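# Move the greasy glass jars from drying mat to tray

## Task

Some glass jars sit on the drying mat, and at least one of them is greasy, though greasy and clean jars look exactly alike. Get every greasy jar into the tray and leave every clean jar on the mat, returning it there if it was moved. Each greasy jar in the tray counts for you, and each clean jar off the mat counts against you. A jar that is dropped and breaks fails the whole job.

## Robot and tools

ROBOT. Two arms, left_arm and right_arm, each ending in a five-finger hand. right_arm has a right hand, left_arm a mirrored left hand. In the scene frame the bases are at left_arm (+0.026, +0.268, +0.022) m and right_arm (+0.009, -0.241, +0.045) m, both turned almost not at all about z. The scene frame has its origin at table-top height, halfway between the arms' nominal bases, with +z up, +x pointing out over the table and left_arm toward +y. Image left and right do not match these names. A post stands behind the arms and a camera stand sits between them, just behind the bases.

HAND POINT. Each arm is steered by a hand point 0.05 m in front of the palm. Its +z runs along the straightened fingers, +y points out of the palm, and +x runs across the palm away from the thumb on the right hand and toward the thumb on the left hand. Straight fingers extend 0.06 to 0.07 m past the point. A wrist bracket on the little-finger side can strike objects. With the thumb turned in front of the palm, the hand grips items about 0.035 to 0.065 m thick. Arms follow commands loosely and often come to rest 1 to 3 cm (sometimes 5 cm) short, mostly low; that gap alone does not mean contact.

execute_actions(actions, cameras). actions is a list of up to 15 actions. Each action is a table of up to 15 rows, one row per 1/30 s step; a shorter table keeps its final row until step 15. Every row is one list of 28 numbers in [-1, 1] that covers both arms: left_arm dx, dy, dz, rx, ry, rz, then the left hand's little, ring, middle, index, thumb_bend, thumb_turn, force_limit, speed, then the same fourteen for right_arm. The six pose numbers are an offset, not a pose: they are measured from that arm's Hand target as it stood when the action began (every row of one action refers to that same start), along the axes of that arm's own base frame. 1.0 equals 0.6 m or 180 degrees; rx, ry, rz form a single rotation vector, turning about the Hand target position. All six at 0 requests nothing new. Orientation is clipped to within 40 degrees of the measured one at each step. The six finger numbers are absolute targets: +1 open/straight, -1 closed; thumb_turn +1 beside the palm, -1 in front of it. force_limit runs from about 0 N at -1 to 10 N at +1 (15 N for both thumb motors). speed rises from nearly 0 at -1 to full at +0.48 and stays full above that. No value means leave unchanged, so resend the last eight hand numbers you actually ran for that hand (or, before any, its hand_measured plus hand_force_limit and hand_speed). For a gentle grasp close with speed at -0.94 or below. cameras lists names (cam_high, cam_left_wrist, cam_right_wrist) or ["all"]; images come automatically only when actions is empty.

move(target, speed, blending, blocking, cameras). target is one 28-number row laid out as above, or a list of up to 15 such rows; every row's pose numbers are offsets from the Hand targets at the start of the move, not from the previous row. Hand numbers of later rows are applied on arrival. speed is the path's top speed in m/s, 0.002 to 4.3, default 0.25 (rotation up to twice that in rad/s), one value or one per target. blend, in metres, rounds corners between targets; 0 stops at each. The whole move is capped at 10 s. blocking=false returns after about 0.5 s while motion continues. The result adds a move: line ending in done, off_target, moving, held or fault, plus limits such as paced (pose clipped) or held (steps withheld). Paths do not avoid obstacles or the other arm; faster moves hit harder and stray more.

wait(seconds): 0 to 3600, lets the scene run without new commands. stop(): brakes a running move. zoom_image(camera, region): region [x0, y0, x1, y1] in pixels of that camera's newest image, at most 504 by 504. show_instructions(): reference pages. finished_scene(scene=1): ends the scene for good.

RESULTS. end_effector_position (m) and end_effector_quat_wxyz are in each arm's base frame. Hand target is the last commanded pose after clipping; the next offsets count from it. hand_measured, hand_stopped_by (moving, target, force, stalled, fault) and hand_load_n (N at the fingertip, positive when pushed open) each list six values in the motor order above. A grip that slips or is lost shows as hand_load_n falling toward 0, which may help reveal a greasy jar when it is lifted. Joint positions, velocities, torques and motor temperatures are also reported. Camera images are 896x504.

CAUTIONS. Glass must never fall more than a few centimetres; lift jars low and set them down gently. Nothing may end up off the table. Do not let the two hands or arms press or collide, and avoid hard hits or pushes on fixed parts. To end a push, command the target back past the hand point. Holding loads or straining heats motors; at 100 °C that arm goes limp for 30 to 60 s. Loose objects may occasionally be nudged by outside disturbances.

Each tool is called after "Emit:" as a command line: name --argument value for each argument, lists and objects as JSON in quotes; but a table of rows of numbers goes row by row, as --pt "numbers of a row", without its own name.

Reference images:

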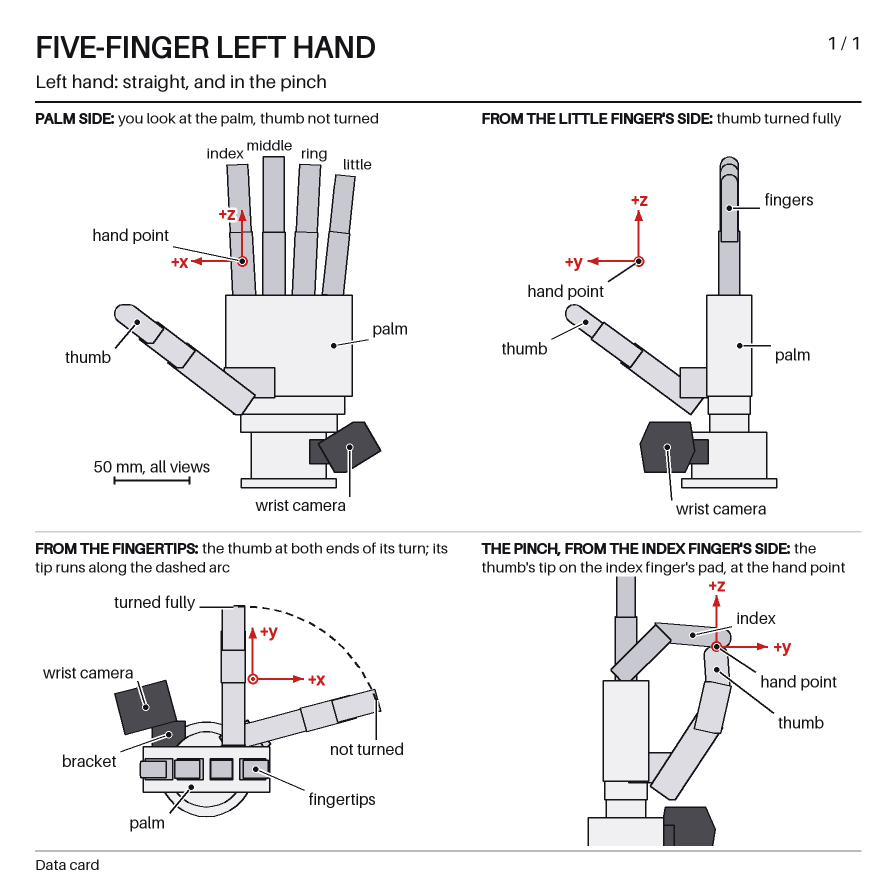

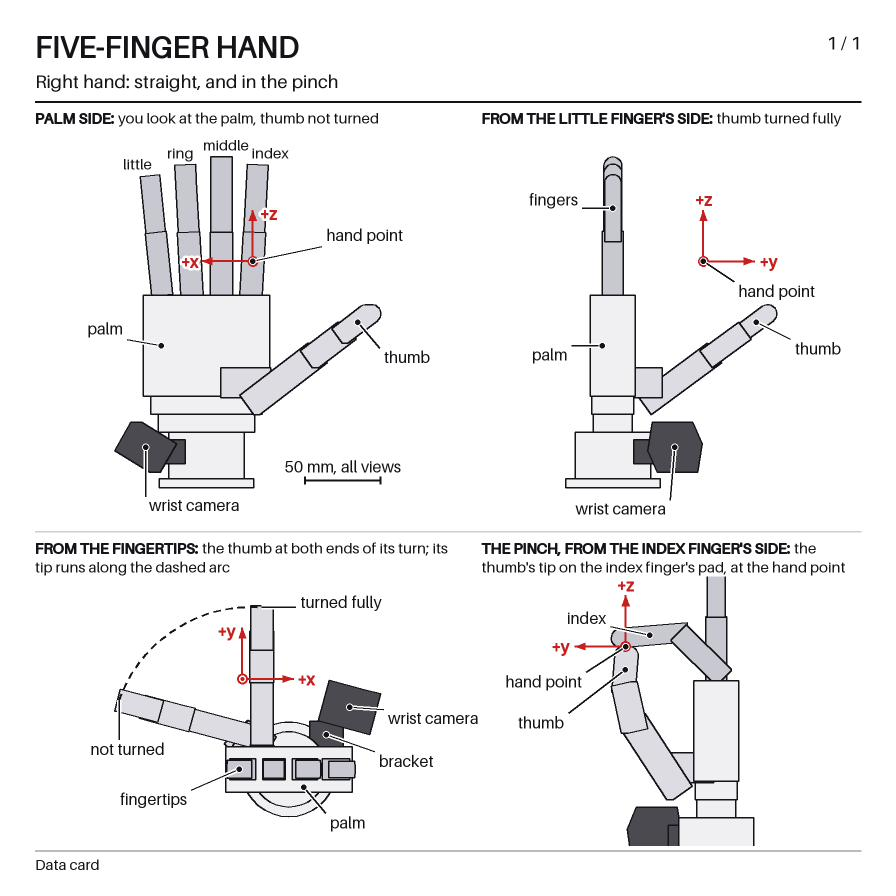

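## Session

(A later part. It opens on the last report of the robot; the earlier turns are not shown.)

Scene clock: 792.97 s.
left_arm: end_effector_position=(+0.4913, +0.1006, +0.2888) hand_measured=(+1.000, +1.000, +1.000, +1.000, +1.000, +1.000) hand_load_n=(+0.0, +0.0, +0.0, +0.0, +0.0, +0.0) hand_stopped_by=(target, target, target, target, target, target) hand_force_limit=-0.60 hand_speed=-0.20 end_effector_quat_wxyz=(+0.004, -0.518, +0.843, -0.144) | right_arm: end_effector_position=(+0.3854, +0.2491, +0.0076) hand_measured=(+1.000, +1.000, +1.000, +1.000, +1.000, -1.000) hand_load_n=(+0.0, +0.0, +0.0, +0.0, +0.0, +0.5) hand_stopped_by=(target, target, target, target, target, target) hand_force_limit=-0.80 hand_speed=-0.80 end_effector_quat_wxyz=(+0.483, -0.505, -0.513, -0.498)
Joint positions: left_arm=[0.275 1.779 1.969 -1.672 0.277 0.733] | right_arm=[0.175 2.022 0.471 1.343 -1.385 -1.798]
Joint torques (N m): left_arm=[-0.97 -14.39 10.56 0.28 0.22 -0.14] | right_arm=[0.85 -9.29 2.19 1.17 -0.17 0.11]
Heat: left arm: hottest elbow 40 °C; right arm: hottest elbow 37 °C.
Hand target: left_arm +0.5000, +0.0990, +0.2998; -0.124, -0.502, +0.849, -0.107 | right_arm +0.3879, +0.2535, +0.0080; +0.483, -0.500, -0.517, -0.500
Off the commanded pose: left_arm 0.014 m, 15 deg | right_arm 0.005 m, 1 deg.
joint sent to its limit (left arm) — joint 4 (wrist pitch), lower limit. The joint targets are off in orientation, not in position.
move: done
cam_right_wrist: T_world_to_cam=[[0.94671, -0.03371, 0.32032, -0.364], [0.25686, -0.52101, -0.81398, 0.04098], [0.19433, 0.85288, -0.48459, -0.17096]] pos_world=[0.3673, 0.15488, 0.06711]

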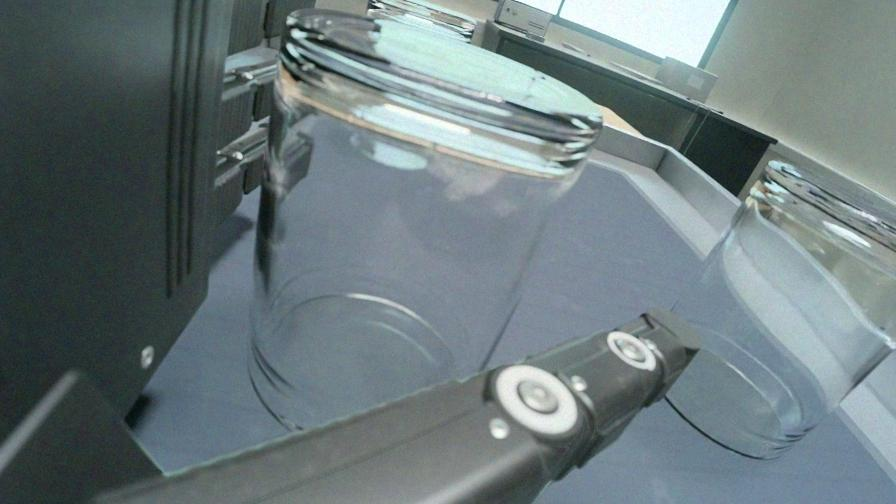

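Emit:
move --target '[0,0,0,0,0,0, 1,1,1,1,1,1,-0.6,-0.2, 0,0,0,0,0,0, 0.5,0.5,0.5,0.5,0.65,-1,-0.8,-0.8]'

Emit:
move --target '[0,0,0,0,0,0, 1,1,1,1,1,1,-0.6,-0.2, 0,0,0,0,0,0, 0.5,0.5,0.5,0.5,0.45,-1,-0.8,-0.92]'

Emit:
move --target '[0,0,0,0,0,0, 1,1,1,1,1,1,-0.6,-0.2, 0,0,0,0,0,0, 0.4,0.4,0.4,0.4,0.45,-1,-0.9,-0.94]' --cameras '["cam_right_wrist"]'

Scene clock: 796.90 s.
left_arm: end_effector_position=(+0.4913, +0.1006, +0.2888) hand_measured=(+1.000, +1.000, +1.000, +1.000, +1.000, +1.000) hand_load_n=(+0.0, +0.0, +0.0, +0.0, +0.0, +0.0) hand_stopped_by=(target, target, target, target, target, target) hand_force_limit=-0.60 hand_speed=-0.20 end_effector_quat_wxyz=(+0.004, -0.518, +0.843, -0.144) | right_arm: end_effector_position=(+0.3854, +0.2491, +0.0075) hand_measured=(+0.500, +0.500, +0.500, +0.500, +0.650, -1.000) hand_load_n=(+0.0, +0.0, +0.0, +0.0, +0.0, +0.0) hand_stopped_by=(target, target, target, target, target, target) hand_force_limit=-0.80 hand_speed=-0.80 end_effector_quat_wxyz=(+0.483, -0.506, -0.513, -0.497)
Joint positions: left_arm=[0.275 1.779 1.969 -1.672 0.277 0.733] | right_arm=[0.175 2.022 0.471 1.343 -1.385 -1.797]
Joint torques (N m): left_arm=[-0.85 -14.45 10.55 0.27 0.22 -0.14] | right_arm=[0.85 -9.29 2.21 1.18 -0.18 0.11]
Heat: left arm: hottest elbow 40 °C; right arm: hottest elbow 37 °C.
Hand target: left_arm +0.5000, +0.0990, +0.2998; -0.124, -0.502, +0.849, -0.107 | right_arm +0.3879, +0.2535, +0.0080; +0.483, -0.500, -0.517, -0.500
Off the commanded pose: left_arm 0.014 m, 15 deg | right_arm 0.005 m, 1 deg.
joint sent to its limit (left arm) — joint 4 (wrist pitch), lower limit. The joint targets are off in orientation, not in position.
move: done

Scene clock: 798.63 s.
left_arm: end_effector_position=(+0.4913, +0.1006, +0.2888) hand_measured=(+1.000, +1.000, +1.000, +1.000, +1.000, +1.000) hand_load_n=(+0.0, +0.0, +0.0, +0.0, +0.0, +0.0) hand_stopped_by=(target, target, target, target, target, target) hand_force_limit=-0.60 hand_speed=-0.20 end_effector_quat_wxyz=(+0.004, -0.518, +0.843, -0.144) | right_arm: end_effector_position=(+0.3880, +0.2491, +0.0081) hand_measured=(+0.500, +0.500, +0.500, +0.500, +0.478, -1.000) hand_load_n=(+0.0, +0.0, +0.0, +0.5, +2.0, +0.0) hand_stopped_by=(target, target, target, target, force, target) hand_force_limit=-0.80 hand_speed=-0.92 end_effector_quat_wxyz=(+0.481, -0.506, -0.513, -0.499)
Joint positions: left_arm=[0.275 1.779 1.969 -1.672 0.277 0.733] | right_arm=[0.175 2.022 0.475 1.343 -1.381 -1.796]
Joint torques (N m): left_arm=[-0.97 -14.51 10.58 0.25 0.22 -0.14] | right_arm=[0.91 -9.41 1.85 1.17 -0.34 0.1]
Heat: left arm: hottest elbow 40 °C; right arm: hottest elbow 36 °C.
Hand target: left_arm +0.5000, +0.0990, +0.2998; -0.124, -0.502, +0.849, -0.107 | right_arm +0.3878, +0.2535, +0.0079; +0.483, -0.500, -0.517, -0.500
Off the commanded pose: left_arm 0.014 m, 15 deg | right_arm 0.004 m, 1 deg.
joint sent to its limit (left arm) — joint 4 (wrist pitch), lower limit. The joint targets are off in orientation, not in position.
move: done

Scene clock: 799.47 s.
left_arm: end_effector_position=(+0.4913, +0.1006, +0.2888) hand_measured=(+1.000, +1.000, +1.000, +1.000, +1.000, +1.000) hand_load_n=(+0.0, -0.5, +0.0, +0.0, -0.5, +0.0) hand_stopped_by=(target, target, target, target, target, target) hand_force_limit=-0.60 hand_speed=-0.20 end_effector_quat_wxyz=(+0.004, -0.518, +0.843, -0.144) | right_arm: end_effector_position=(+0.3880, +0.2491, +0.0081) hand_measured=(+0.400, +0.438, +0.468, +0.496, +0.478, -1.000) hand_load_n=(+0.0, +0.5, +0.5, +0.0, +3.0, +1.0) hand_stopped_by=(target, force, force, force, force, target) hand_force_limit=-0.90 hand_speed=-0.94 end_effector_quat_wxyz=(+0.481, -0.506, -0.513, -0.499)
Joint positions: left_arm=[0.275 1.779 1.969 -1.672 0.277 0.733] | right_arm=[0.175 2.022 0.475 1.343 -1.381 -1.796]
Joint torques (N m): left_arm=[-0.85 -14.45 10.58 0.28 0.22 -0.14] | right_arm=[0.91 -9.35 1.87 1.17 -0.34 0.1]
Heat: left arm: hottest elbow 40 °C; right arm: hottest elbow 36 °C.
Hand target: left_arm +0.5000, +0.0990, +0.2998; -0.124, -0.502, +0.849, -0.107 | right_arm +0.3878, +0.2535, +0.0079; +0.483, -0.500, -0.517, -0.500
Off the commanded pose: left_arm 0.014 m, 15 deg | right_arm 0.004 m, 1 deg.
joint sent to its limit (left arm) — joint 4 (wrist pitch), lower limit. The joint targets are off in orientation, not in position.
move: done
cam_right_wrist: T_world_to_cam=[[0.94578, -0.03794, 0.3226, -0.36522], [0.25646, -0.52227, -0.8133, 0.04122], [0.19934, 0.85194, -0.48422, -0.17292]] pos_world=[0.36931, 0.15499, 0.06761]

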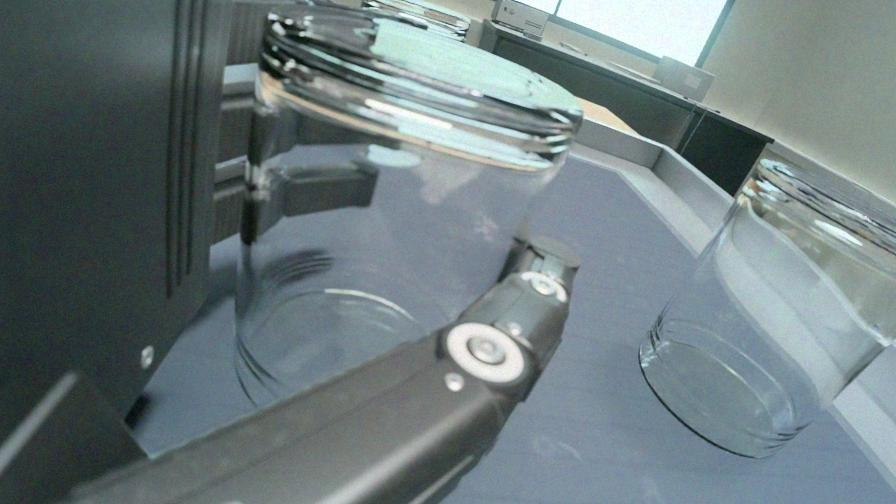

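Emit:
move --target '[0,0,0,0,0,0, 1,1,1,1,1,1,-0.6,-0.2, 0,0,0,0,0,0, 0.45,0.448,0.478,0.506,0.45,-1,-0.9,-0.94]'

Emit:
move --target '[0,0,0,0,0,0, 1,1,1,1,1,1,-0.6,-0.2, 0,0,0.045,0,0,0, 0.45,0.448,0.478,0.506,0.45,-1,-0.9,-0.94]' --speed 0.02 --cameras '["cam_right_wrist"]'

Scene clock: 802.27 s.
left_arm: end_effector_position=(+0.4913, +0.1006, +0.2888) hand_measured=(+1.000, +1.000, +1.000, +1.000, +1.000, +1.000) hand_load_n=(+0.0, +0.0, +0.0, +0.0, +0.0, +0.0) hand_stopped_by=(target, target, target, target, target, target) hand_force_limit=-0.60 hand_speed=-0.20 end_effector_quat_wxyz=(+0.004, -0.518, +0.843, -0.144) | right_arm: end_effector_position=(+0.3880, +0.2491, +0.0081) hand_measured=(+0.450, +0.448, +0.478, +0.506, +0.478, -1.000) hand_load_n=(+0.0, +0.5, +0.0, +0.0, +2.0, +0.5) hand_stopped_by=(target, target, target, target, force, target) hand_force_limit=-0.90 hand_speed=-0.94 end_effector_quat_wxyz=(+0.481, -0.506, -0.513, -0.499)
Joint positions: left_arm=[0.275 1.779 1.969 -1.672 0.277 0.733] | right_arm=[0.175 2.022 0.475 1.343 -1.381 -1.796]
Joint torques (N m): left_arm=[-0.85 -14.39 10.58 0.27 0.22 -0.14] | right_arm=[0.97 -9.35 1.85 1.17 -0.34 0.1]
Heat: left arm: hottest elbow 41 °C; right arm: hottest elbow 36 °C.
Hand target: left_arm +0.5000, +0.0990, +0.2998; -0.124, -0.502, +0.849, -0.107 | right_arm +0.3878, +0.2535, +0.0079; +0.483, -0.500, -0.517, -0.500
Off the commanded pose: left_arm 0.014 m, 15 deg | right_arm 0.004 m, 1 deg.
joint sent to its limit (left arm) — joint 4 (wrist pitch), lower limit. The joint targets are off in orientation, not in position.
move: done

Scene clock: 804.07 s.
left_arm: end_effector_position=(+0.4913, +0.1006, +0.2888) hand_measured=(+1.000, +1.000, +1.000, +1.000, +1.000, +1.000) hand_load_n=(+0.0, +0.0, +0.0, +0.0, +0.0, +0.0) hand_stopped_by=(target, target, target, target, target, target) hand_force_limit=-0.60 hand_speed=-0.20 end_effector_quat_wxyz=(+0.004, -0.518, +0.843, -0.144) | right_arm: end_effector_position=(+0.3892, +0.2493, +0.0244) hand_measured=(+0.450, +0.448, +0.478, +0.506, +0.478, -1.000) hand_load_n=(+0.0, +0.5, +0.5, +0.0, +2.0, +1.5) hand_stopped_by=(target, target, target, target, force, target) hand_force_limit=-0.90 hand_speed=-0.94 end_effector_quat_wxyz=(+0.485, -0.510, -0.509, -0.496)
Joint positions: left_arm=[0.275 1.779 1.969 -1.672 0.277 0.733] | right_arm=[0.175 1.95 0.467 1.284 -1.381 -1.777]
Joint torques (N m): left_arm=[-0.91 -14.45 10.56 0.25 0.22 -0.14] | right_arm=[0.91 -12.63 1.4 0.38 -0.34 0]
Heat: left arm: hottest elbow 41 °C; right arm: hottest elbow 36 °C.
Hand target: left_arm +0.5000, +0.0990, +0.2998; -0.124, -0.502, +0.849, -0.107 | right_arm +0.3878, +0.2535, +0.0348; +0.483, -0.500, -0.517, -0.500
Off the commanded pose: left_arm 0.014 m, 15 deg | right_arm 0.011 m, 2 deg.
joint sent to its limit (left arm) — joint 4 (wrist pitch), lower limit. The joint targets are off in orientation, not in position.
move: off_target (right_arm)
cam_right_wrist: T_world_to_cam=[[0.95035, -0.039, 0.30873, -0.37277], [0.24415, -0.52168, -0.81746, 0.05897], [0.19294, 0.85225, -0.48626, -0.16305]] pos_world=[0.37133, 0.15518, 0.08401]

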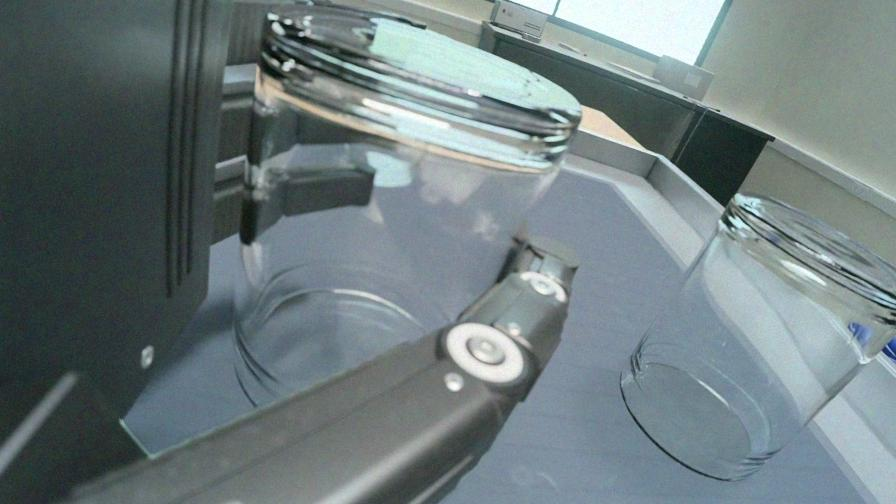

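Emit:
move --target '[0,0,0,0,0,0, 1,1,1,1,1,1,-0.6,-0.2, 0,0,0,0,0,0, 0.40,0.41,0.44,0.47,0.45,-1,-0.8,-0.94]'

Emit:
move --target '[0,0,0,0,0,0, 1,1,1,1,1,1,-0.6,-0.2, 0,0.142,0,0,0,0, 0.40,0.41,0.44,0.47,0.45,-1,-0.8,-0.94]' --speed 0.05 --cameras '["cam_right_wrist","cam_left_wrist"]'

Scene clock: 811.03 s.
left_arm: end_effector_position=(+0.4913, +0.1006, +0.2888) hand_measured=(+1.000, +1.000, +1.000, +1.000, +1.000, +1.000) hand_load_n=(+0.0, +0.0, +0.0, +0.0, +0.0, +0.0) hand_stopped_by=(target, target, target, target, target, target) hand_force_limit=-0.60 hand_speed=-0.20 end_effector_quat_wxyz=(+0.004, -0.518, +0.843, -0.144) | right_arm: end_effector_position=(+0.3892, +0.2493, +0.0244) hand_measured=(+0.400, +0.432, +0.450, +0.478, +0.478, -1.000) hand_load_n=(+0.0, +0.0, +2.0, +1.0, +4.5, +1.0) hand_stopped_by=(target, force, force, force, force, target) hand_force_limit=-0.80 hand_speed=-0.94 end_effector_quat_wxyz=(+0.485, -0.510, -0.509, -0.496)
Joint positions: left_arm=[0.275 1.779 1.969 -1.672 0.277 0.733] | right_arm=[0.175 1.95 0.467 1.284 -1.381 -1.777]
Joint torques (N m): left_arm=[-0.97 -14.39 10.55 0.28 0.22 -0.15] | right_arm=[0.91 -12.57 1.43 0.34 -0.33 -0.01]
Heat: left arm: hottest elbow 41 °C; right arm: hottest elbow 35 °C.
Hand target: left_arm +0.5000, +0.0990, +0.2998; -0.124, -0.502, +0.849, -0.107 | right_arm +0.3878, +0.2535, +0.0348; +0.483, -0.500, -0.517, -0.500
Off the commanded pose: left_arm 0.014 m, 15 deg | right_arm 0.011 m, 2 deg.
joint sent to its limit (left arm) — joint 4 (wrist pitch), lower limit. The joint targets are off in orientation, not in position.
move: done

Scene clock: 813.10 s.
left_arm: end_effector_position=(+0.4913, +0.1006, +0.2888) hand_measured=(+1.000, +1.000, +1.000, +1.000, +1.000, +1.000) hand_load_n=(+0.0, +0.0, +0.0, +0.0, +0.0, +0.0) hand_stopped_by=(target, target, target, target, target, target) hand_force_limit=-0.60 hand_speed=-0.20 end_effector_quat_wxyz=(+0.004, -0.518, +0.843, -0.144) | right_arm: end_effector_position=(+0.3812, +0.3326, +0.0273) hand_measured=(+0.400, +0.432, +0.450, +0.478, +0.478, -1.000) hand_load_n=(+0.0, +0.0, +1.5, +1.0, +4.5, +1.0) hand_stopped_by=(target, force, force, force, force, target) hand_force_limit=-0.80 hand_speed=-0.94 end_effector_quat_wxyz=(+0.486, -0.513, -0.511, -0.488)
Joint positions: left_arm=[0.275 1.779 1.969 -1.672 0.277 0.733] | right_arm=[0.415 1.956 0.514 1.32 -1.15 -1.683]
Joint torques (N m): left_arm=[-0.91 -14.39 10.56 0.28 0.22 -0.14] | right_arm=[0.56 -10.29 4.05 1.48 -0.13 0.05]
Heat: left arm: hottest elbow 41 °C; right arm: hottest elbow 35 °C.
Hand target: left_arm +0.5000, +0.0990, +0.2998; -0.124, -0.502, +0.849, -0.107 | right_arm +0.3879, +0.3387, +0.0349; +0.483, -0.500, -0.517, -0.500
Off the commanded pose: left_arm 0.014 m, 15 deg | right_arm 0.012 m, 2 deg.
joint sent to its limit (left arm) — joint 4 (wrist pitch), lower limit. The joint targets are off in orientation, not in position.
move: off_target (right_arm)
cam_left_wrist: T_world_to_cam=[[0.68817, -0.65918, 0.30315, -0.35811], [-0.6831, -0.44784, 0.5769, 0.20478], [-0.24452, -0.60409, -0.75847, 0.51455]] pos_world=[0.51215, 0.16649, 0.3807]
cam_right_wrist: T_world_to_cam=[[0.95377, -0.02807, 0.29921, -0.3675], [0.23957, -0.53011, -0.81339, 0.11128], [0.18145, 0.84747, -0.49888, -0.2247]] pos_world=[0.36462, 0.2391, 0.08838]
Images, in order (width x height): cam_left_wrist 896x504, cam_right_wrist 896x504.

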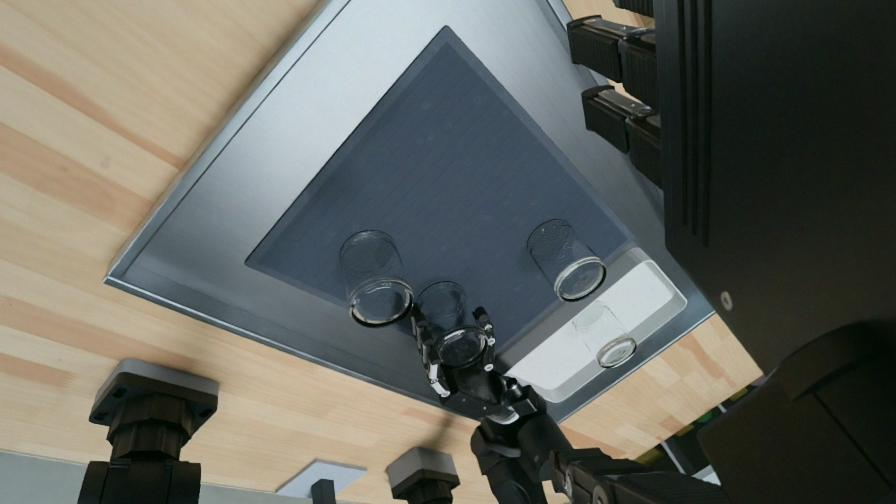

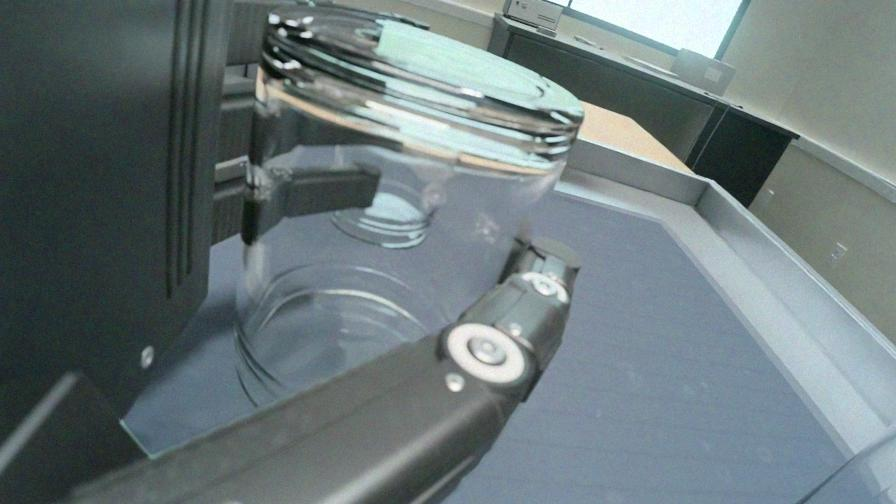

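Emit:
move --target '[0,0,0,0,0,0, 1,1,1,1,1,1,-0.6,-0.2, 0,0,-0.03,0,0,0, 0.40,0.41,0.44,0.47,0.45,-1,-0.8,-0.94]' --speed 0.02

Scene clock: 819.50 s.
left_arm: end_effector_position=(+0.4913, +0.1006, +0.2888) hand_measured=(+1.000, +1.000, +1.000, +1.000, +1.000, +1.000) hand_load_n=(+0.0, +0.0, +0.0, +0.0, +0.0, +0.0) hand_stopped_by=(target, target, target, target, target, target) hand_force_limit=-0.60 hand_speed=-0.20 end_effector_quat_wxyz=(+0.004, -0.518, +0.843, -0.144) | right_arm: end_effector_position=(+0.3813, +0.3327, +0.0115) hand_measured=(+0.400, +0.432, +0.450, +0.478, +0.478, -1.000) hand_load_n=(+0.0, +0.0, +1.5, +1.0, +5.0, +0.5) hand_stopped_by=(target, force, force, force, force, target) hand_force_limit=-0.80 hand_speed=-0.94 end_effector_quat_wxyz=(+0.486, -0.513, -0.512, -0.489)
Joint positions: left_arm=[0.275 1.779 1.969 -1.672 0.277 0.733] | right_arm=[0.415 2.022 0.525 1.378 -1.15 -1.683]
Joint torques (N m): left_arm=[-0.85 -14.39 10.55 0.27 0.22 -0.14] | right_arm=[0.62 -10.29 3.69 1.47 -0.13 0.03]
Heat: left arm: hottest elbow 41 °C; right arm: hottest elbow 34 °C.
Hand target: left_arm +0.5000, +0.0990, +0.2998; -0.124, -0.502, +0.849, -0.107 | right_arm +0.3878, +0.3387, +0.0169; +0.483, -0.500, -0.517, -0.500
Off the commanded pose: left_arm 0.014 m, 15 deg | right_arm 0.010 m, 2 deg.
joint sent to its limit (left arm) — joint 4 (wrist pitch), lower limit. The joint targets are off in orientation, not in position.
move: done

Emit:
move --target '[0,0,0,0,0,0, 1,1,1,1,1,1,-0.6,-0.2, 0,0,-0.0085,0,0,0, 0.40,0.41,0.44,0.47,0.45,-1,-0.8,-0.94]' --speed 0.02

Scene clock: 821.17 s.
left_arm: end_effector_position=(+0.4913, +0.1006, +0.2888) hand_measured=(+1.000, +1.000, +1.000, +1.000, +1.000, +1.000) hand_load_n=(+0.0, +0.0, +0.0, +0.0, +0.0, +0.0) hand_stopped_by=(target, target, target, target, target, target) hand_force_limit=-0.60 hand_speed=-0.20 end_effector_quat_wxyz=(+0.004, -0.518, +0.843, -0.144) | right_arm: end_effector_position=(+0.3812, +0.3331, +0.0109) hand_measured=(+0.400, +0.432, +0.450, +0.478, +0.478, -1.000) hand_load_n=(+0.0, +0.0, +1.5, +1.0, +5.0, +0.0) hand_stopped_by=(target, force, force, force, force, target) hand_force_limit=-0.80 hand_speed=-0.94 end_effector_quat_wxyz=(+0.485, -0.508, -0.514, -0.493)
Joint positions: left_arm=[0.275 1.779 1.969 -1.672 0.277 0.733] | right_arm=[0.415 2.036 0.527 1.402 -1.153 -1.683]
Joint torques (N m): left_arm=[-0.91 -14.39 10.56 0.25 0.23 -0.14] | right_arm=[0.67 -9.64 3.73 1.22 0 0.04]
Heat: left arm: hottest elbow 41 °C; right arm: hottest elbow 34 °C.
Hand target: left_arm +0.5000, +0.0990, +0.2998; -0.124, -0.502, +0.849, -0.107 | right_arm +0.3878, +0.3387, +0.0119; +0.483, -0.500, -0.517, -0.500
Off the commanded pose: left_arm 0.014 m, 15 deg | right_arm 0.009 m, 1 deg.
joint sent to its limit (left arm) — joint 4 (wrist pitch), lower limit. The joint targets are off in orientation, not in position.
move: done

Emit:
move --target '[0,0,0,0,0,0, 1,1,1,1,1,1,-0.6,-0.2, 0,0,0,0,0,0, 0.50,0.49,0.50,0.53,0.5,-1,-0.8,-0.94]' --cameras '["cam_right_wrist"]'

Emit:
move --target '[0,0,0,0,0,0, 1,1,1,1,1,1,-0.6,-0.2, 0,0,0,0,0,0, 1,1,1,1,1,-1,-0.8,-0.8]' --cameras '["cam_right_wrist"]'

Scene clock: 825.33 s.
left_arm: end_effector_position=(+0.4913, +0.1006, +0.2888) hand_measured=(+1.000, +1.000, +1.000, +1.000, +1.000, +1.000) hand_load_n=(+0.0, +0.0, +0.0, +0.0, +0.0, +0.0) hand_stopped_by=(target, target, target, target, target, target) hand_force_limit=-0.60 hand_speed=-0.20 end_effector_quat_wxyz=(+0.004, -0.518, +0.843, -0.144) | right_arm: end_effector_position=(+0.3832, +0.3344, +0.0103) hand_measured=(+0.500, +0.490, +0.500, +0.530, +0.500, -1.000) hand_load_n=(+0.0, +0.0, +0.0, +0.0, +0.0, +0.0) hand_stopped_by=(target, target, target, target, target, target) hand_force_limit=-0.80 hand_speed=-0.94 end_effector_quat_wxyz=(+0.485, -0.507, -0.514, -0.493)
Joint positions: left_arm=[0.275 1.779 1.969 -1.672 0.277 0.733] | right_arm=[0.415 2.041 0.534 1.402 -1.153 -1.683]
Joint torques (N m): left_arm=[-0.91 -14.39 10.56 0.28 0.22 -0.14] | right_arm=[0.62 -10.11 3.12 1.22 -0.01 0.04]
Motor temperatures (°C): left_arm=[28 39 42 32 31 27] | right_arm=[29 32 34 26 28 29]
Heat: left arm: hottest elbow 42 °C; right arm: hottest elbow 34 °C.
Hand target: left_arm +0.5000, +0.0990, +0.2998; -0.124, -0.502, +0.849, -0.107 | right_arm +0.3879, +0.3387, +0.0118; +0.483, -0.500, -0.517, -0.500
Off the commanded pose: left_arm 0.014 m, 15 deg | right_arm 0.006 m, 1 deg.
joint sent to its limit (left arm) — joint 4 (wrist pitch), lower limit. The joint targets are off in orientation, not in position.
move: done
cam_right_wrist: T_world_to_cam=[[0.94902, -0.02678, 0.31407, -0.36298], [0.25446, -0.52299, -0.81347, 0.08978], [0.18604, 0.85192, -0.48951, -0.23847]] pos_world=[0.366, 0.24039, 0.0703]

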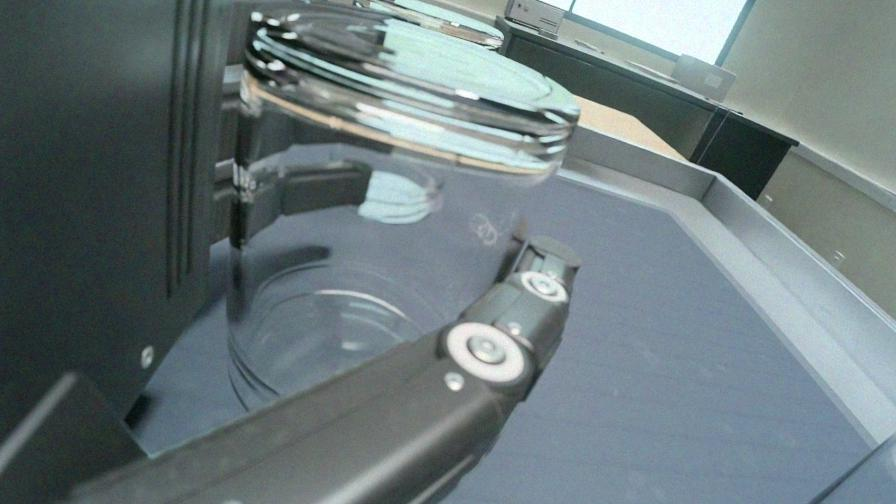

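Scene clock: 827.33 s.
left_arm: end_effector_position=(+0.4913, +0.1006, +0.2888) hand_measured=(+1.000, +1.000, +1.000, +1.000, +1.000, +1.000) hand_load_n=(+0.0, +0.0, +0.0, +0.0, +0.0, +0.0) hand_stopped_by=(target, target, target, target, target, target) hand_force_limit=-0.60 hand_speed=-0.20 end_effector_quat_wxyz=(+0.004, -0.518, +0.843, -0.144) | right_arm: end_effector_position=(+0.3836, +0.3343, +0.0102) hand_measured=(+1.000, +1.000, +1.000, +1.000, +1.000, -1.000) hand_load_n=(+0.0, +0.0, +0.0, +0.0, +0.0, +0.5) hand_stopped_by=(target, target, target, target, target, target) hand_force_limit=-0.80 hand_speed=-0.80 end_effector_quat_wxyz=(+0.485, -0.507, -0.514, -0.494)
Joint positions: left_arm=[0.275 1.779 1.969 -1.672 0.277 0.733] | right_arm=[0.415 2.041 0.534 1.402 -1.151 -1.683]
Joint torques (N m): left_arm=[-0.85 -14.45 10.58 0.28 0.22 -0.14] | right_arm=[0.56 -10.11 3.14 1.22 -0.08 0.05]
Heat: left arm: hottest elbow 42 °C; right arm: hottest elbow 34 °C.
Hand target: left_arm +0.5000, +0.0990, +0.2998; -0.124, -0.502, +0.849, -0.107 | right_arm +0.3879, +0.3387, +0.0118; +0.483, -0.500, -0.517, -0.500
Off the commanded pose: left_arm 0.014 m, 15 deg | right_arm 0.006 m, 1 deg.
joint sent to its limit (left arm) — joint 4 (wrist pitch), lower limit. The joint targets are off in orientation, not in position.
move: done
cam_right_wrist: T_world_to_cam=[[0.94893, -0.02856, 0.3142, -0.36272], [0.25355, -0.52363, -0.81334, 0.09015], [0.18775, 0.85147, -0.48964, -0.23893]] pos_world=[0.3662, 0.24029, 0.0703]

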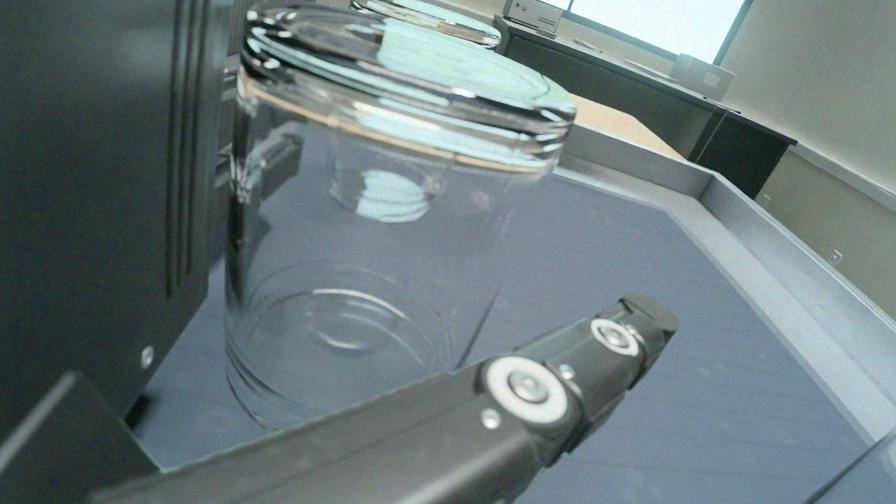

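Emit:
move --pt "0 0 0 0 0 0 1 1 1 1 1 1 -0.6 -0.2 -0.022 0 0 0 0 0 1 1 1 1 1 -1 -0.8 -0.8" --pt "0 0 0 0 0 0 1 1 1 1 1 1 -0.6 -0.2 -0.022 0 0.24 0 0 0 1 1 1 1 1 -1 -0.8 -0.8" --pt "0 0 0 0 0 0 1 1 1 1 1 1 -0.6 -0.2 0.2335 -0.121 0.235 0.0141 0.0066 -0.2223 1 1 1 1 1 -1 -0.8 -0.8" --speed '[0.05,0.1,0.2]' --blend '[0,0.02,0]' --cameras '["all"]'

Scene clock: 836.63 s.
left_arm: end_effector_position=(+0.4913, +0.1006, +0.2888) hand_measured=(+1.000, +1.000, +1.000, +1.000, +1.000, +1.000) hand_load_n=(+0.0, +0.0, -0.5, +0.0, +0.0, +0.0) hand_stopped_by=(target, target, target, target, target, target) hand_force_limit=-0.60 hand_speed=-0.20 end_effector_quat_wxyz=(+0.004, -0.518, +0.843, -0.144) | right_arm: end_effector_position=(+0.5150, +0.2623, +0.1384) hand_measured=(+1.000, +1.000, +1.000, +1.000, +1.000, -1.000) hand_load_n=(+0.0, +0.0, +0.0, +0.0, +0.0, +0.0) hand_stopped_by=(target, target, target, target, target, target) hand_force_limit=-0.80 hand_speed=-0.80 end_effector_quat_wxyz=(-0.298, +0.654, +0.303, +0.626)
Joint positions: left_arm=[0.275 1.779 1.969 -1.672 0.277 0.733] | right_arm=[0.416 1.609 0.588 0.979 -0.461 -1.579]
Joint torques (N m): left_arm=[-0.97 -14.51 10.55 0.28 0.23 -0.14] | right_arm=[-0.09 -9.11 8.96 1.66 -0.02 0.11]
Heat: left arm: hottest elbow 42 °C; right arm: hottest elbow 33 °C.
Hand target: left_arm +0.5000, +0.0990, +0.2998; -0.124, -0.502, +0.849, -0.107 | right_arm +0.5280, +0.2661, +0.1528; -0.298, +0.641, +0.299, +0.641
Off the commanded pose: left_arm 0.014 m, 15 deg | right_arm 0.020 m, 2 deg.
joint sent to its limit (left arm) — joint 4 (wrist pitch), lower limit. The joint targets are off in orientation, not in position.
move: off_target (right_arm)
cam_left_wrist: T_world_to_cam=[[0.68817, -0.65918, 0.30315, -0.35811], [-0.6831, -0.44784, 0.5769, 0.20478], [-0.24452, -0.60409, -0.75847, 0.51455]] pos_world=[0.51215, 0.16649, 0.3807]
cam_right_wrist: T_world_to_cam=[[0.71795, -0.63343, 0.28864, -0.24859], [-0.15311, -0.54819, -0.82222, 0.34049], [0.67905, 0.54612, -0.49056, -0.3123]] pos_world=[0.44268, 0.19974, 0.19851]

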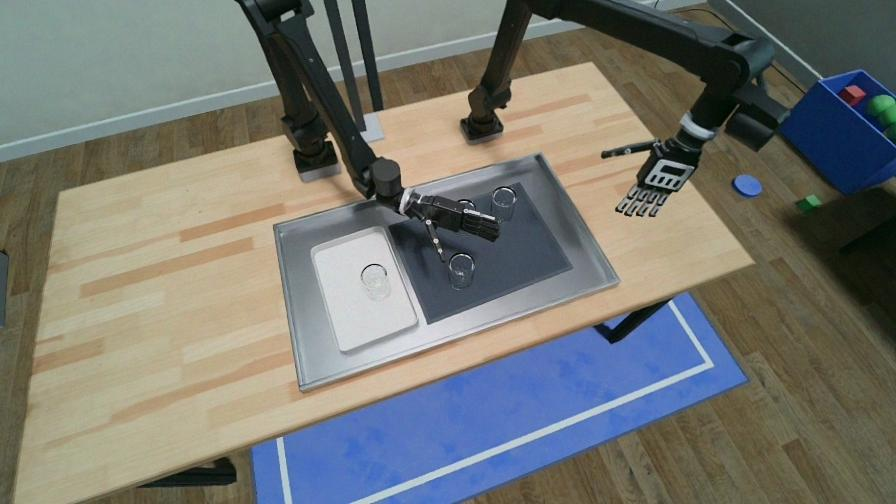

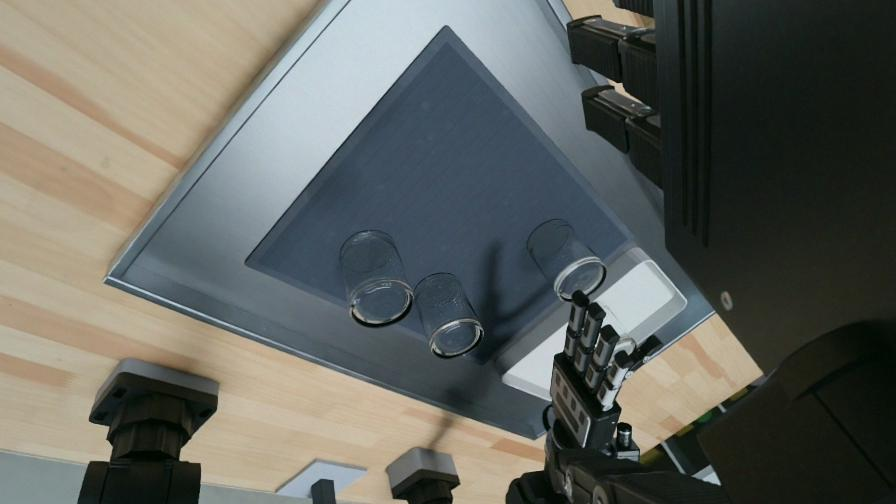

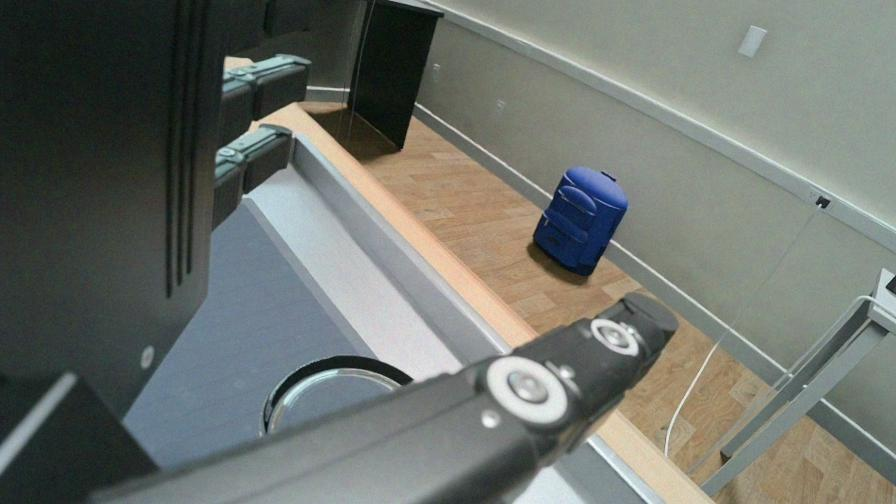

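Emit:
move --target '[0,0,0,0,0,0, 1,1,1,1,1,1,-0.6,-0.2, 0.0108,0.0248,-0.135,0,0,0, 1,1,1,1,1,-1,-0.8,-0.8]' --speed 0.1 --cameras '["cam_right_wrist"]'

Scene clock: 844.07 s.
left_arm: end_effector_position=(+0.4913, +0.1006, +0.2888) hand_measured=(+1.000, +1.000, +1.000, +1.000, +1.000, +1.000) hand_load_n=(+0.0, +0.0, +0.0, +0.0, +0.0, +0.0) hand_stopped_by=(target, target, target, target, target, target) hand_force_limit=-0.60 hand_speed=-0.20 end_effector_quat_wxyz=(+0.004, -0.518, +0.843, -0.144) | right_arm: end_effector_position=(+0.5264, +0.2714, +0.0577) hand_measured=(+1.000, +1.000, +1.000, +1.000, +1.000, -1.000) hand_load_n=(+0.0, +0.0, +0.0, +0.0, +0.0, +0.0) hand_stopped_by=(target, target, target, target, target, target) hand_force_limit=-0.80 hand_speed=-0.80 end_effector_quat_wxyz=(-0.294, +0.657, +0.299, +0.627)
Joint positions: left_arm=[0.275 1.779 1.969 -1.672 0.277 0.733] | right_arm=[0.431 1.9 0.619 1.235 -0.434 -1.579]
Joint torques (N m): left_arm=[-0.85 -14.45 10.58 0.27 0.23 -0.14] | right_arm=[0.85 -11.87 6.26 1.74 0.01 0.12]
Heat: left arm: hottest elbow 42 °C; right arm: hottest elbow 34 °C.
Hand target: left_arm +0.5000, +0.0990, +0.2998; -0.124, -0.502, +0.849, -0.107 | right_arm +0.5345, +0.2809, +0.0718; -0.298, +0.641, +0.299, +0.641
Off the commanded pose: left_arm 0.014 m, 15 deg | right_arm 0.019 m, 2 deg.
joint sent to its limit (left arm) — joint 4 (wrist pitch), lower limit. The joint targets are off in orientation, not in position.
move: off_target (right_arm)
cam_right_wrist: T_world_to_cam=[[0.71157, -0.64106, 0.2876, -0.22232], [-0.16201, -0.548, -0.82064, 0.28549], [0.68368, 0.53735, -0.4938, -0.36457]] pos_world=[0.4537, 0.20983, 0.1182]

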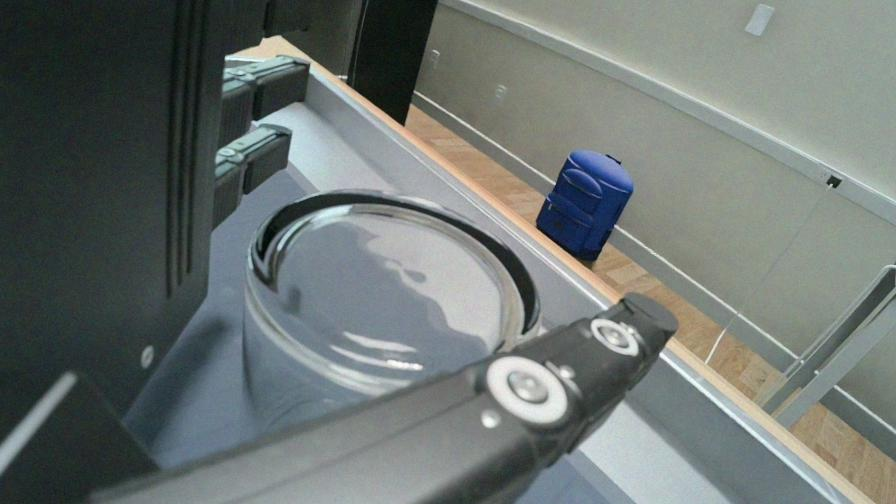

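Emit:
move --target '[0,0,0,0,0,0, 1,1,1,1,1,1,-0.6,-0.2, 0.001,0.002,-0.083,0,0,0, 1,1,1,1,1,-1,-0.8,-0.8]' --speed 0.06 --cameras '["cam_right_wrist","cam_high"]'

Scene clock: 852.23 s.
left_arm: end_effector_position=(+0.4913, +0.1006, +0.2888) hand_measured=(+1.000, +1.000, +1.000, +1.000, +1.000, +1.000) hand_load_n=(+0.0, +0.0, +0.0, +0.0, +0.0, +0.0) hand_stopped_by=(target, target, target, target, target, target) hand_force_limit=-0.60 hand_speed=-0.20 end_effector_quat_wxyz=(+0.004, -0.518, +0.843, -0.144) | right_arm: end_effector_position=(+0.5298, +0.2737, +0.0136) hand_measured=(+1.000, +1.000, +1.000, +1.000, +1.000, -1.000) hand_load_n=(+0.0, +0.0, +0.0, +0.0, +0.0, +0.5) hand_stopped_by=(target, target, target, target, target, target) hand_force_limit=-0.80 hand_speed=-0.80 end_effector_quat_wxyz=(-0.294, +0.653, +0.299, +0.630)
Joint positions: left_arm=[0.275 1.779 1.969 -1.672 0.277 0.733] | right_arm=[0.433 2.066 0.652 1.378 -0.432 -1.579]
Joint torques (N m): left_arm=[-0.91 -14.39 10.55 0.28 0.22 -0.14] | right_arm=[0.91 -12.22 4.62 1.76 0.01 0.12]
Heat: left arm: hottest elbow 42 °C; right arm: hottest shoulder 33 °C.
Hand target: left_arm +0.5000, +0.0990, +0.2998; -0.124, -0.502, +0.849, -0.107 | right_arm +0.5350, +0.2820, +0.0219; -0.298, +0.641, +0.299, +0.641
Off the commanded pose: left_arm 0.014 m, 15 deg | right_arm 0.013 m, 2 deg.
joint sent to its limit (left arm) — joint 4 (wrist pitch), lower limit. The joint targets are off in orientation, not in position.
move: off_target (right_arm)
cam_right_wrist: T_world_to_cam=[[0.70867, -0.64255, 0.29141, -0.2086], [-0.15486, -0.54462, -0.82426, 0.24645], [0.68833, 0.53901, -0.48546, -0.39283]] pos_world=[0.45639, 0.21192, 0.07322]
Images, in order (width x height): cam_high 896x504, cam_right_wrist 896x504.

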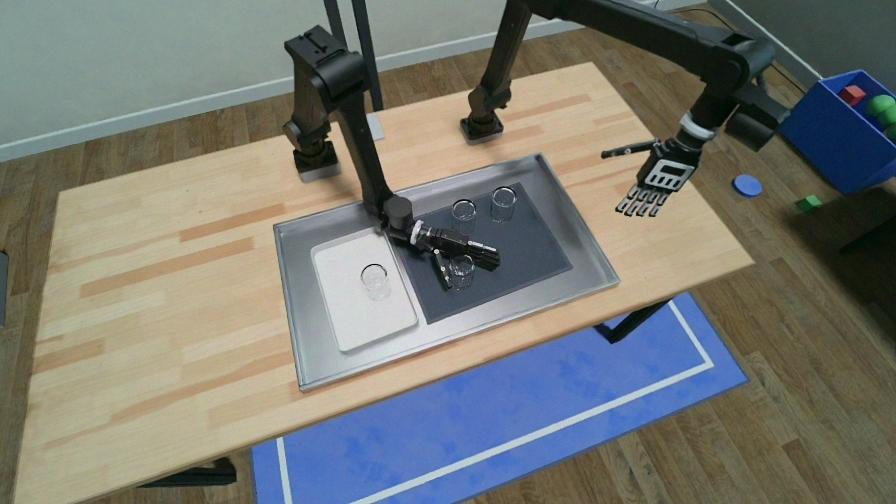

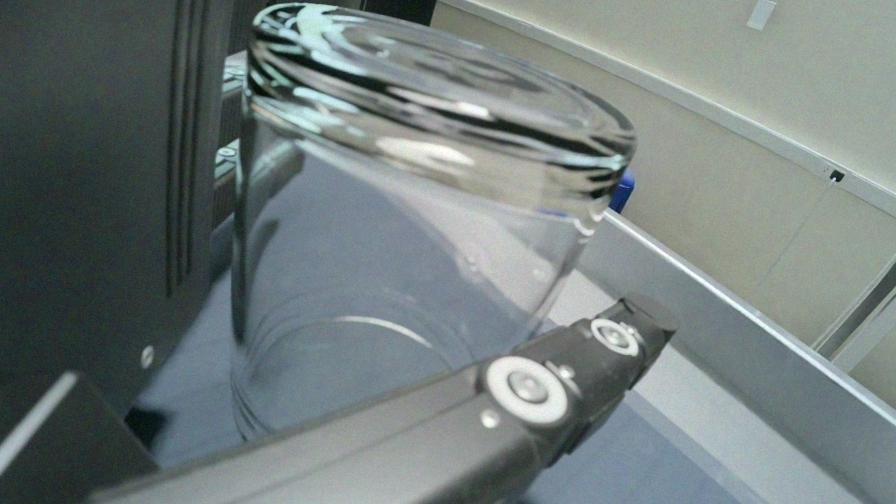

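Emit:
move --target '[0,0,0,0,0,0, 1,1,1,1,1,1,-0.6,-0.2, 0,0,0,0,0,0, 0.5,0.5,0.5,0.5,0.65,-1,-0.8,-0.8]'

Emit:
move --target '[0,0,0,0,0,0, 1,1,1,1,1,1,-0.6,-0.2, 0,0,0,0,0,0, 0.5,0.5,0.5,0.5,0.4,-1,-0.8,-0.92]'

Emit:
move --target '[0,0,0,0,0,0, 1,1,1,1,1,1,-0.6,-0.2, 0,0,0,0,0,0, 0.3,0.3,0.3,0.3,0.4,-1,-0.9,-0.94]' --cameras '["cam_right_wrist"]'

Scene clock: 856.97 s.
left_arm: end_effector_position=(+0.4913, +0.1006, +0.2888) hand_measured=(+1.000, +1.000, +1.000, +1.000, +1.000, +1.000) hand_load_n=(+0.0, +0.0, +0.0, +0.0, +0.0, +0.0) hand_stopped_by=(target, target, target, target, target, target) hand_force_limit=-0.60 hand_speed=-0.20 end_effector_quat_wxyz=(+0.004, -0.518, +0.843, -0.144) | right_arm: end_effector_position=(+0.5306, +0.2726, +0.0144) hand_measured=(+0.500, +0.500, +0.500, +0.500, +0.650, -1.000) hand_load_n=(+0.5, +0.0, +0.0, +0.0, +1.5, +0.0) hand_stopped_by=(target, target, target, target, target, target) hand_force_limit=-0.80 hand_speed=-0.80 end_effector_quat_wxyz=(-0.292, +0.653, +0.297, +0.632)
Joint positions: left_arm=[0.275 1.779 1.969 -1.672 0.277 0.733] | right_arm=[0.433 2.066 0.652 1.381 -0.425 -1.578]
Joint torques (N m): left_arm=[-0.91 -14.51 10.56 0.27 0.22 -0.15] | right_arm=[0.91 -12.34 4.63 1.63 -0.23 0.11]
Heat: left arm: hottest elbow 42 °C; right arm: hottest shoulder 33 °C.
Hand target: left_arm +0.5000, +0.0990, +0.2998; -0.124, -0.502, +0.849, -0.107 | right_arm +0.5350, +0.2821, +0.0219; -0.298, +0.641, +0.299, +0.641
Off the commanded pose: left_arm 0.014 m, 15 deg | right_arm 0.013 m, 2 deg.
joint sent to its limit (left arm) — joint 4 (wrist pitch), lower limit. The joint targets are off in orientation, not in position.
move: done

Scene clock: 857.63 s.
left_arm: end_effector_position=(+0.4913, +0.1006, +0.2888) hand_measured=(+1.000, +1.000, +1.000, +1.000, +1.000, +1.000) hand_load_n=(+0.0, +0.0, +0.0, +0.0, +0.0, +0.0) hand_stopped_by=(target, target, target, target, target, target) hand_force_limit=-0.60 hand_speed=-0.20 end_effector_quat_wxyz=(+0.004, -0.518, +0.843, -0.144) | right_arm: end_effector_position=(+0.5306, +0.2726, +0.0144) hand_measured=(+0.500, +0.500, +0.500, +0.500, +0.602, -1.000) hand_load_n=(+0.0, +0.0, +0.0, +0.0, +1.0, +0.0) hand_stopped_by=(target, target, target, target, force, target) hand_force_limit=-0.80 hand_speed=-0.92 end_effector_quat_wxyz=(-0.292, +0.653, +0.297, +0.632)
Joint positions: left_arm=[0.275 1.779 1.969 -1.672 0.277 0.733] | right_arm=[0.433 2.066 0.652 1.381 -0.425 -1.578]
Joint torques (N m): left_arm=[-0.91 -14.45 10.58 0.27 0.22 -0.14] | right_arm=[0.85 -12.28 4.63 1.63 -0.24 0.11]
Heat: left arm: hottest elbow 43 °C; right arm: hottest shoulder 33 °C.
Hand target: left_arm +0.5000, +0.0990, +0.2998; -0.124, -0.502, +0.849, -0.107 | right_arm +0.5350, +0.2821, +0.0219; -0.298, +0.641, +0.299, +0.641
Off the commanded pose: left_arm 0.014 m, 15 deg | right_arm 0.013 m, 2 deg.
joint sent to its limit (left arm) — joint 4 (wrist pitch), lower limit. The joint targets are off in orientation, not in position.
move: done

Scene clock: 859.07 s.
left_arm: end_effector_position=(+0.4913, +0.1006, +0.2888) hand_measured=(+1.000, +1.000, +1.000, +1.000, +1.000, +1.000) hand_load_n=(+0.0, +0.0, +0.0, +0.0, +0.0, +0.0) hand_stopped_by=(target, target, target, target, target, target) hand_force_limit=-0.60 hand_speed=-0.20 end_effector_quat_wxyz=(+0.004, -0.518, +0.843, -0.144) | right_arm: end_effector_position=(+0.5306, +0.2726, +0.0144) hand_measured=(+0.300, +0.300, +0.300, +0.300, +0.602, -1.000) hand_load_n=(+0.0, +0.0, +0.0, +0.0, +1.5, +0.0) hand_stopped_by=(target, target, target, target, force, target) hand_force_limit=-0.90 hand_speed=-0.94 end_effector_quat_wxyz=(-0.292, +0.653, +0.297, +0.632)
Joint positions: left_arm=[0.275 1.779 1.969 -1.672 0.277 0.733] | right_arm=[0.433 2.066 0.652 1.381 -0.425 -1.578]
Joint torques (N m): left_arm=[-0.97 -14.45 10.58 0.29 0.23 -0.14] | right_arm=[0.91 -12.28 4.63 1.65 -0.24 0.11]
Heat: left arm: hottest elbow 43 °C; right arm: hottest shoulder 33 °C.
Hand target: left_arm +0.5000, +0.0990, +0.2998; -0.124, -0.502, +0.849, -0.107 | right_arm +0.5350, +0.2821, +0.0219; -0.298, +0.641, +0.299, +0.641
Off the commanded pose: left_arm 0.014 m, 15 deg | right_arm 0.013 m, 2 deg.
joint sent to its limit (left arm) — joint 4 (wrist pitch), lower limit. The joint targets are off in orientation, not in position.
move: done
cam_right_wrist: T_world_to_cam=[[0.70377, -0.64749, 0.29235, -0.20621], [-0.15625, -0.54251, -0.82539, 0.2468], [0.69303, 0.53521, -0.48297, -0.39394]] pos_world=[0.4567, 0.21121, 0.07373]

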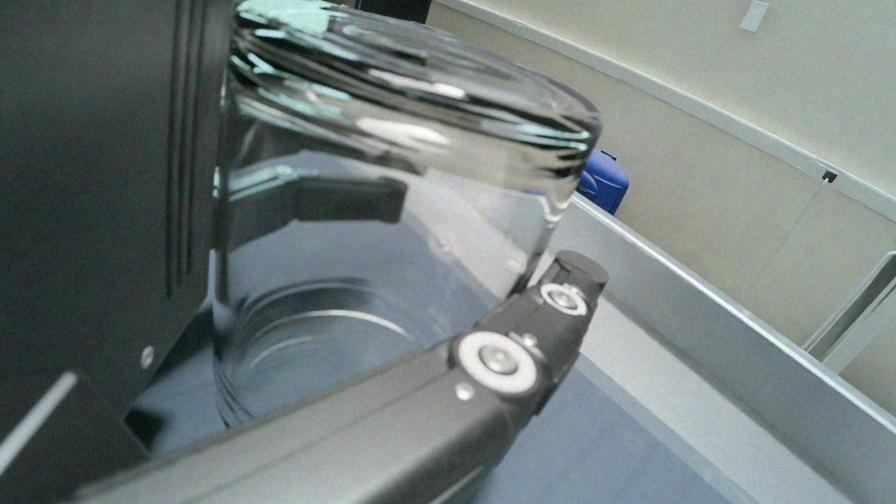

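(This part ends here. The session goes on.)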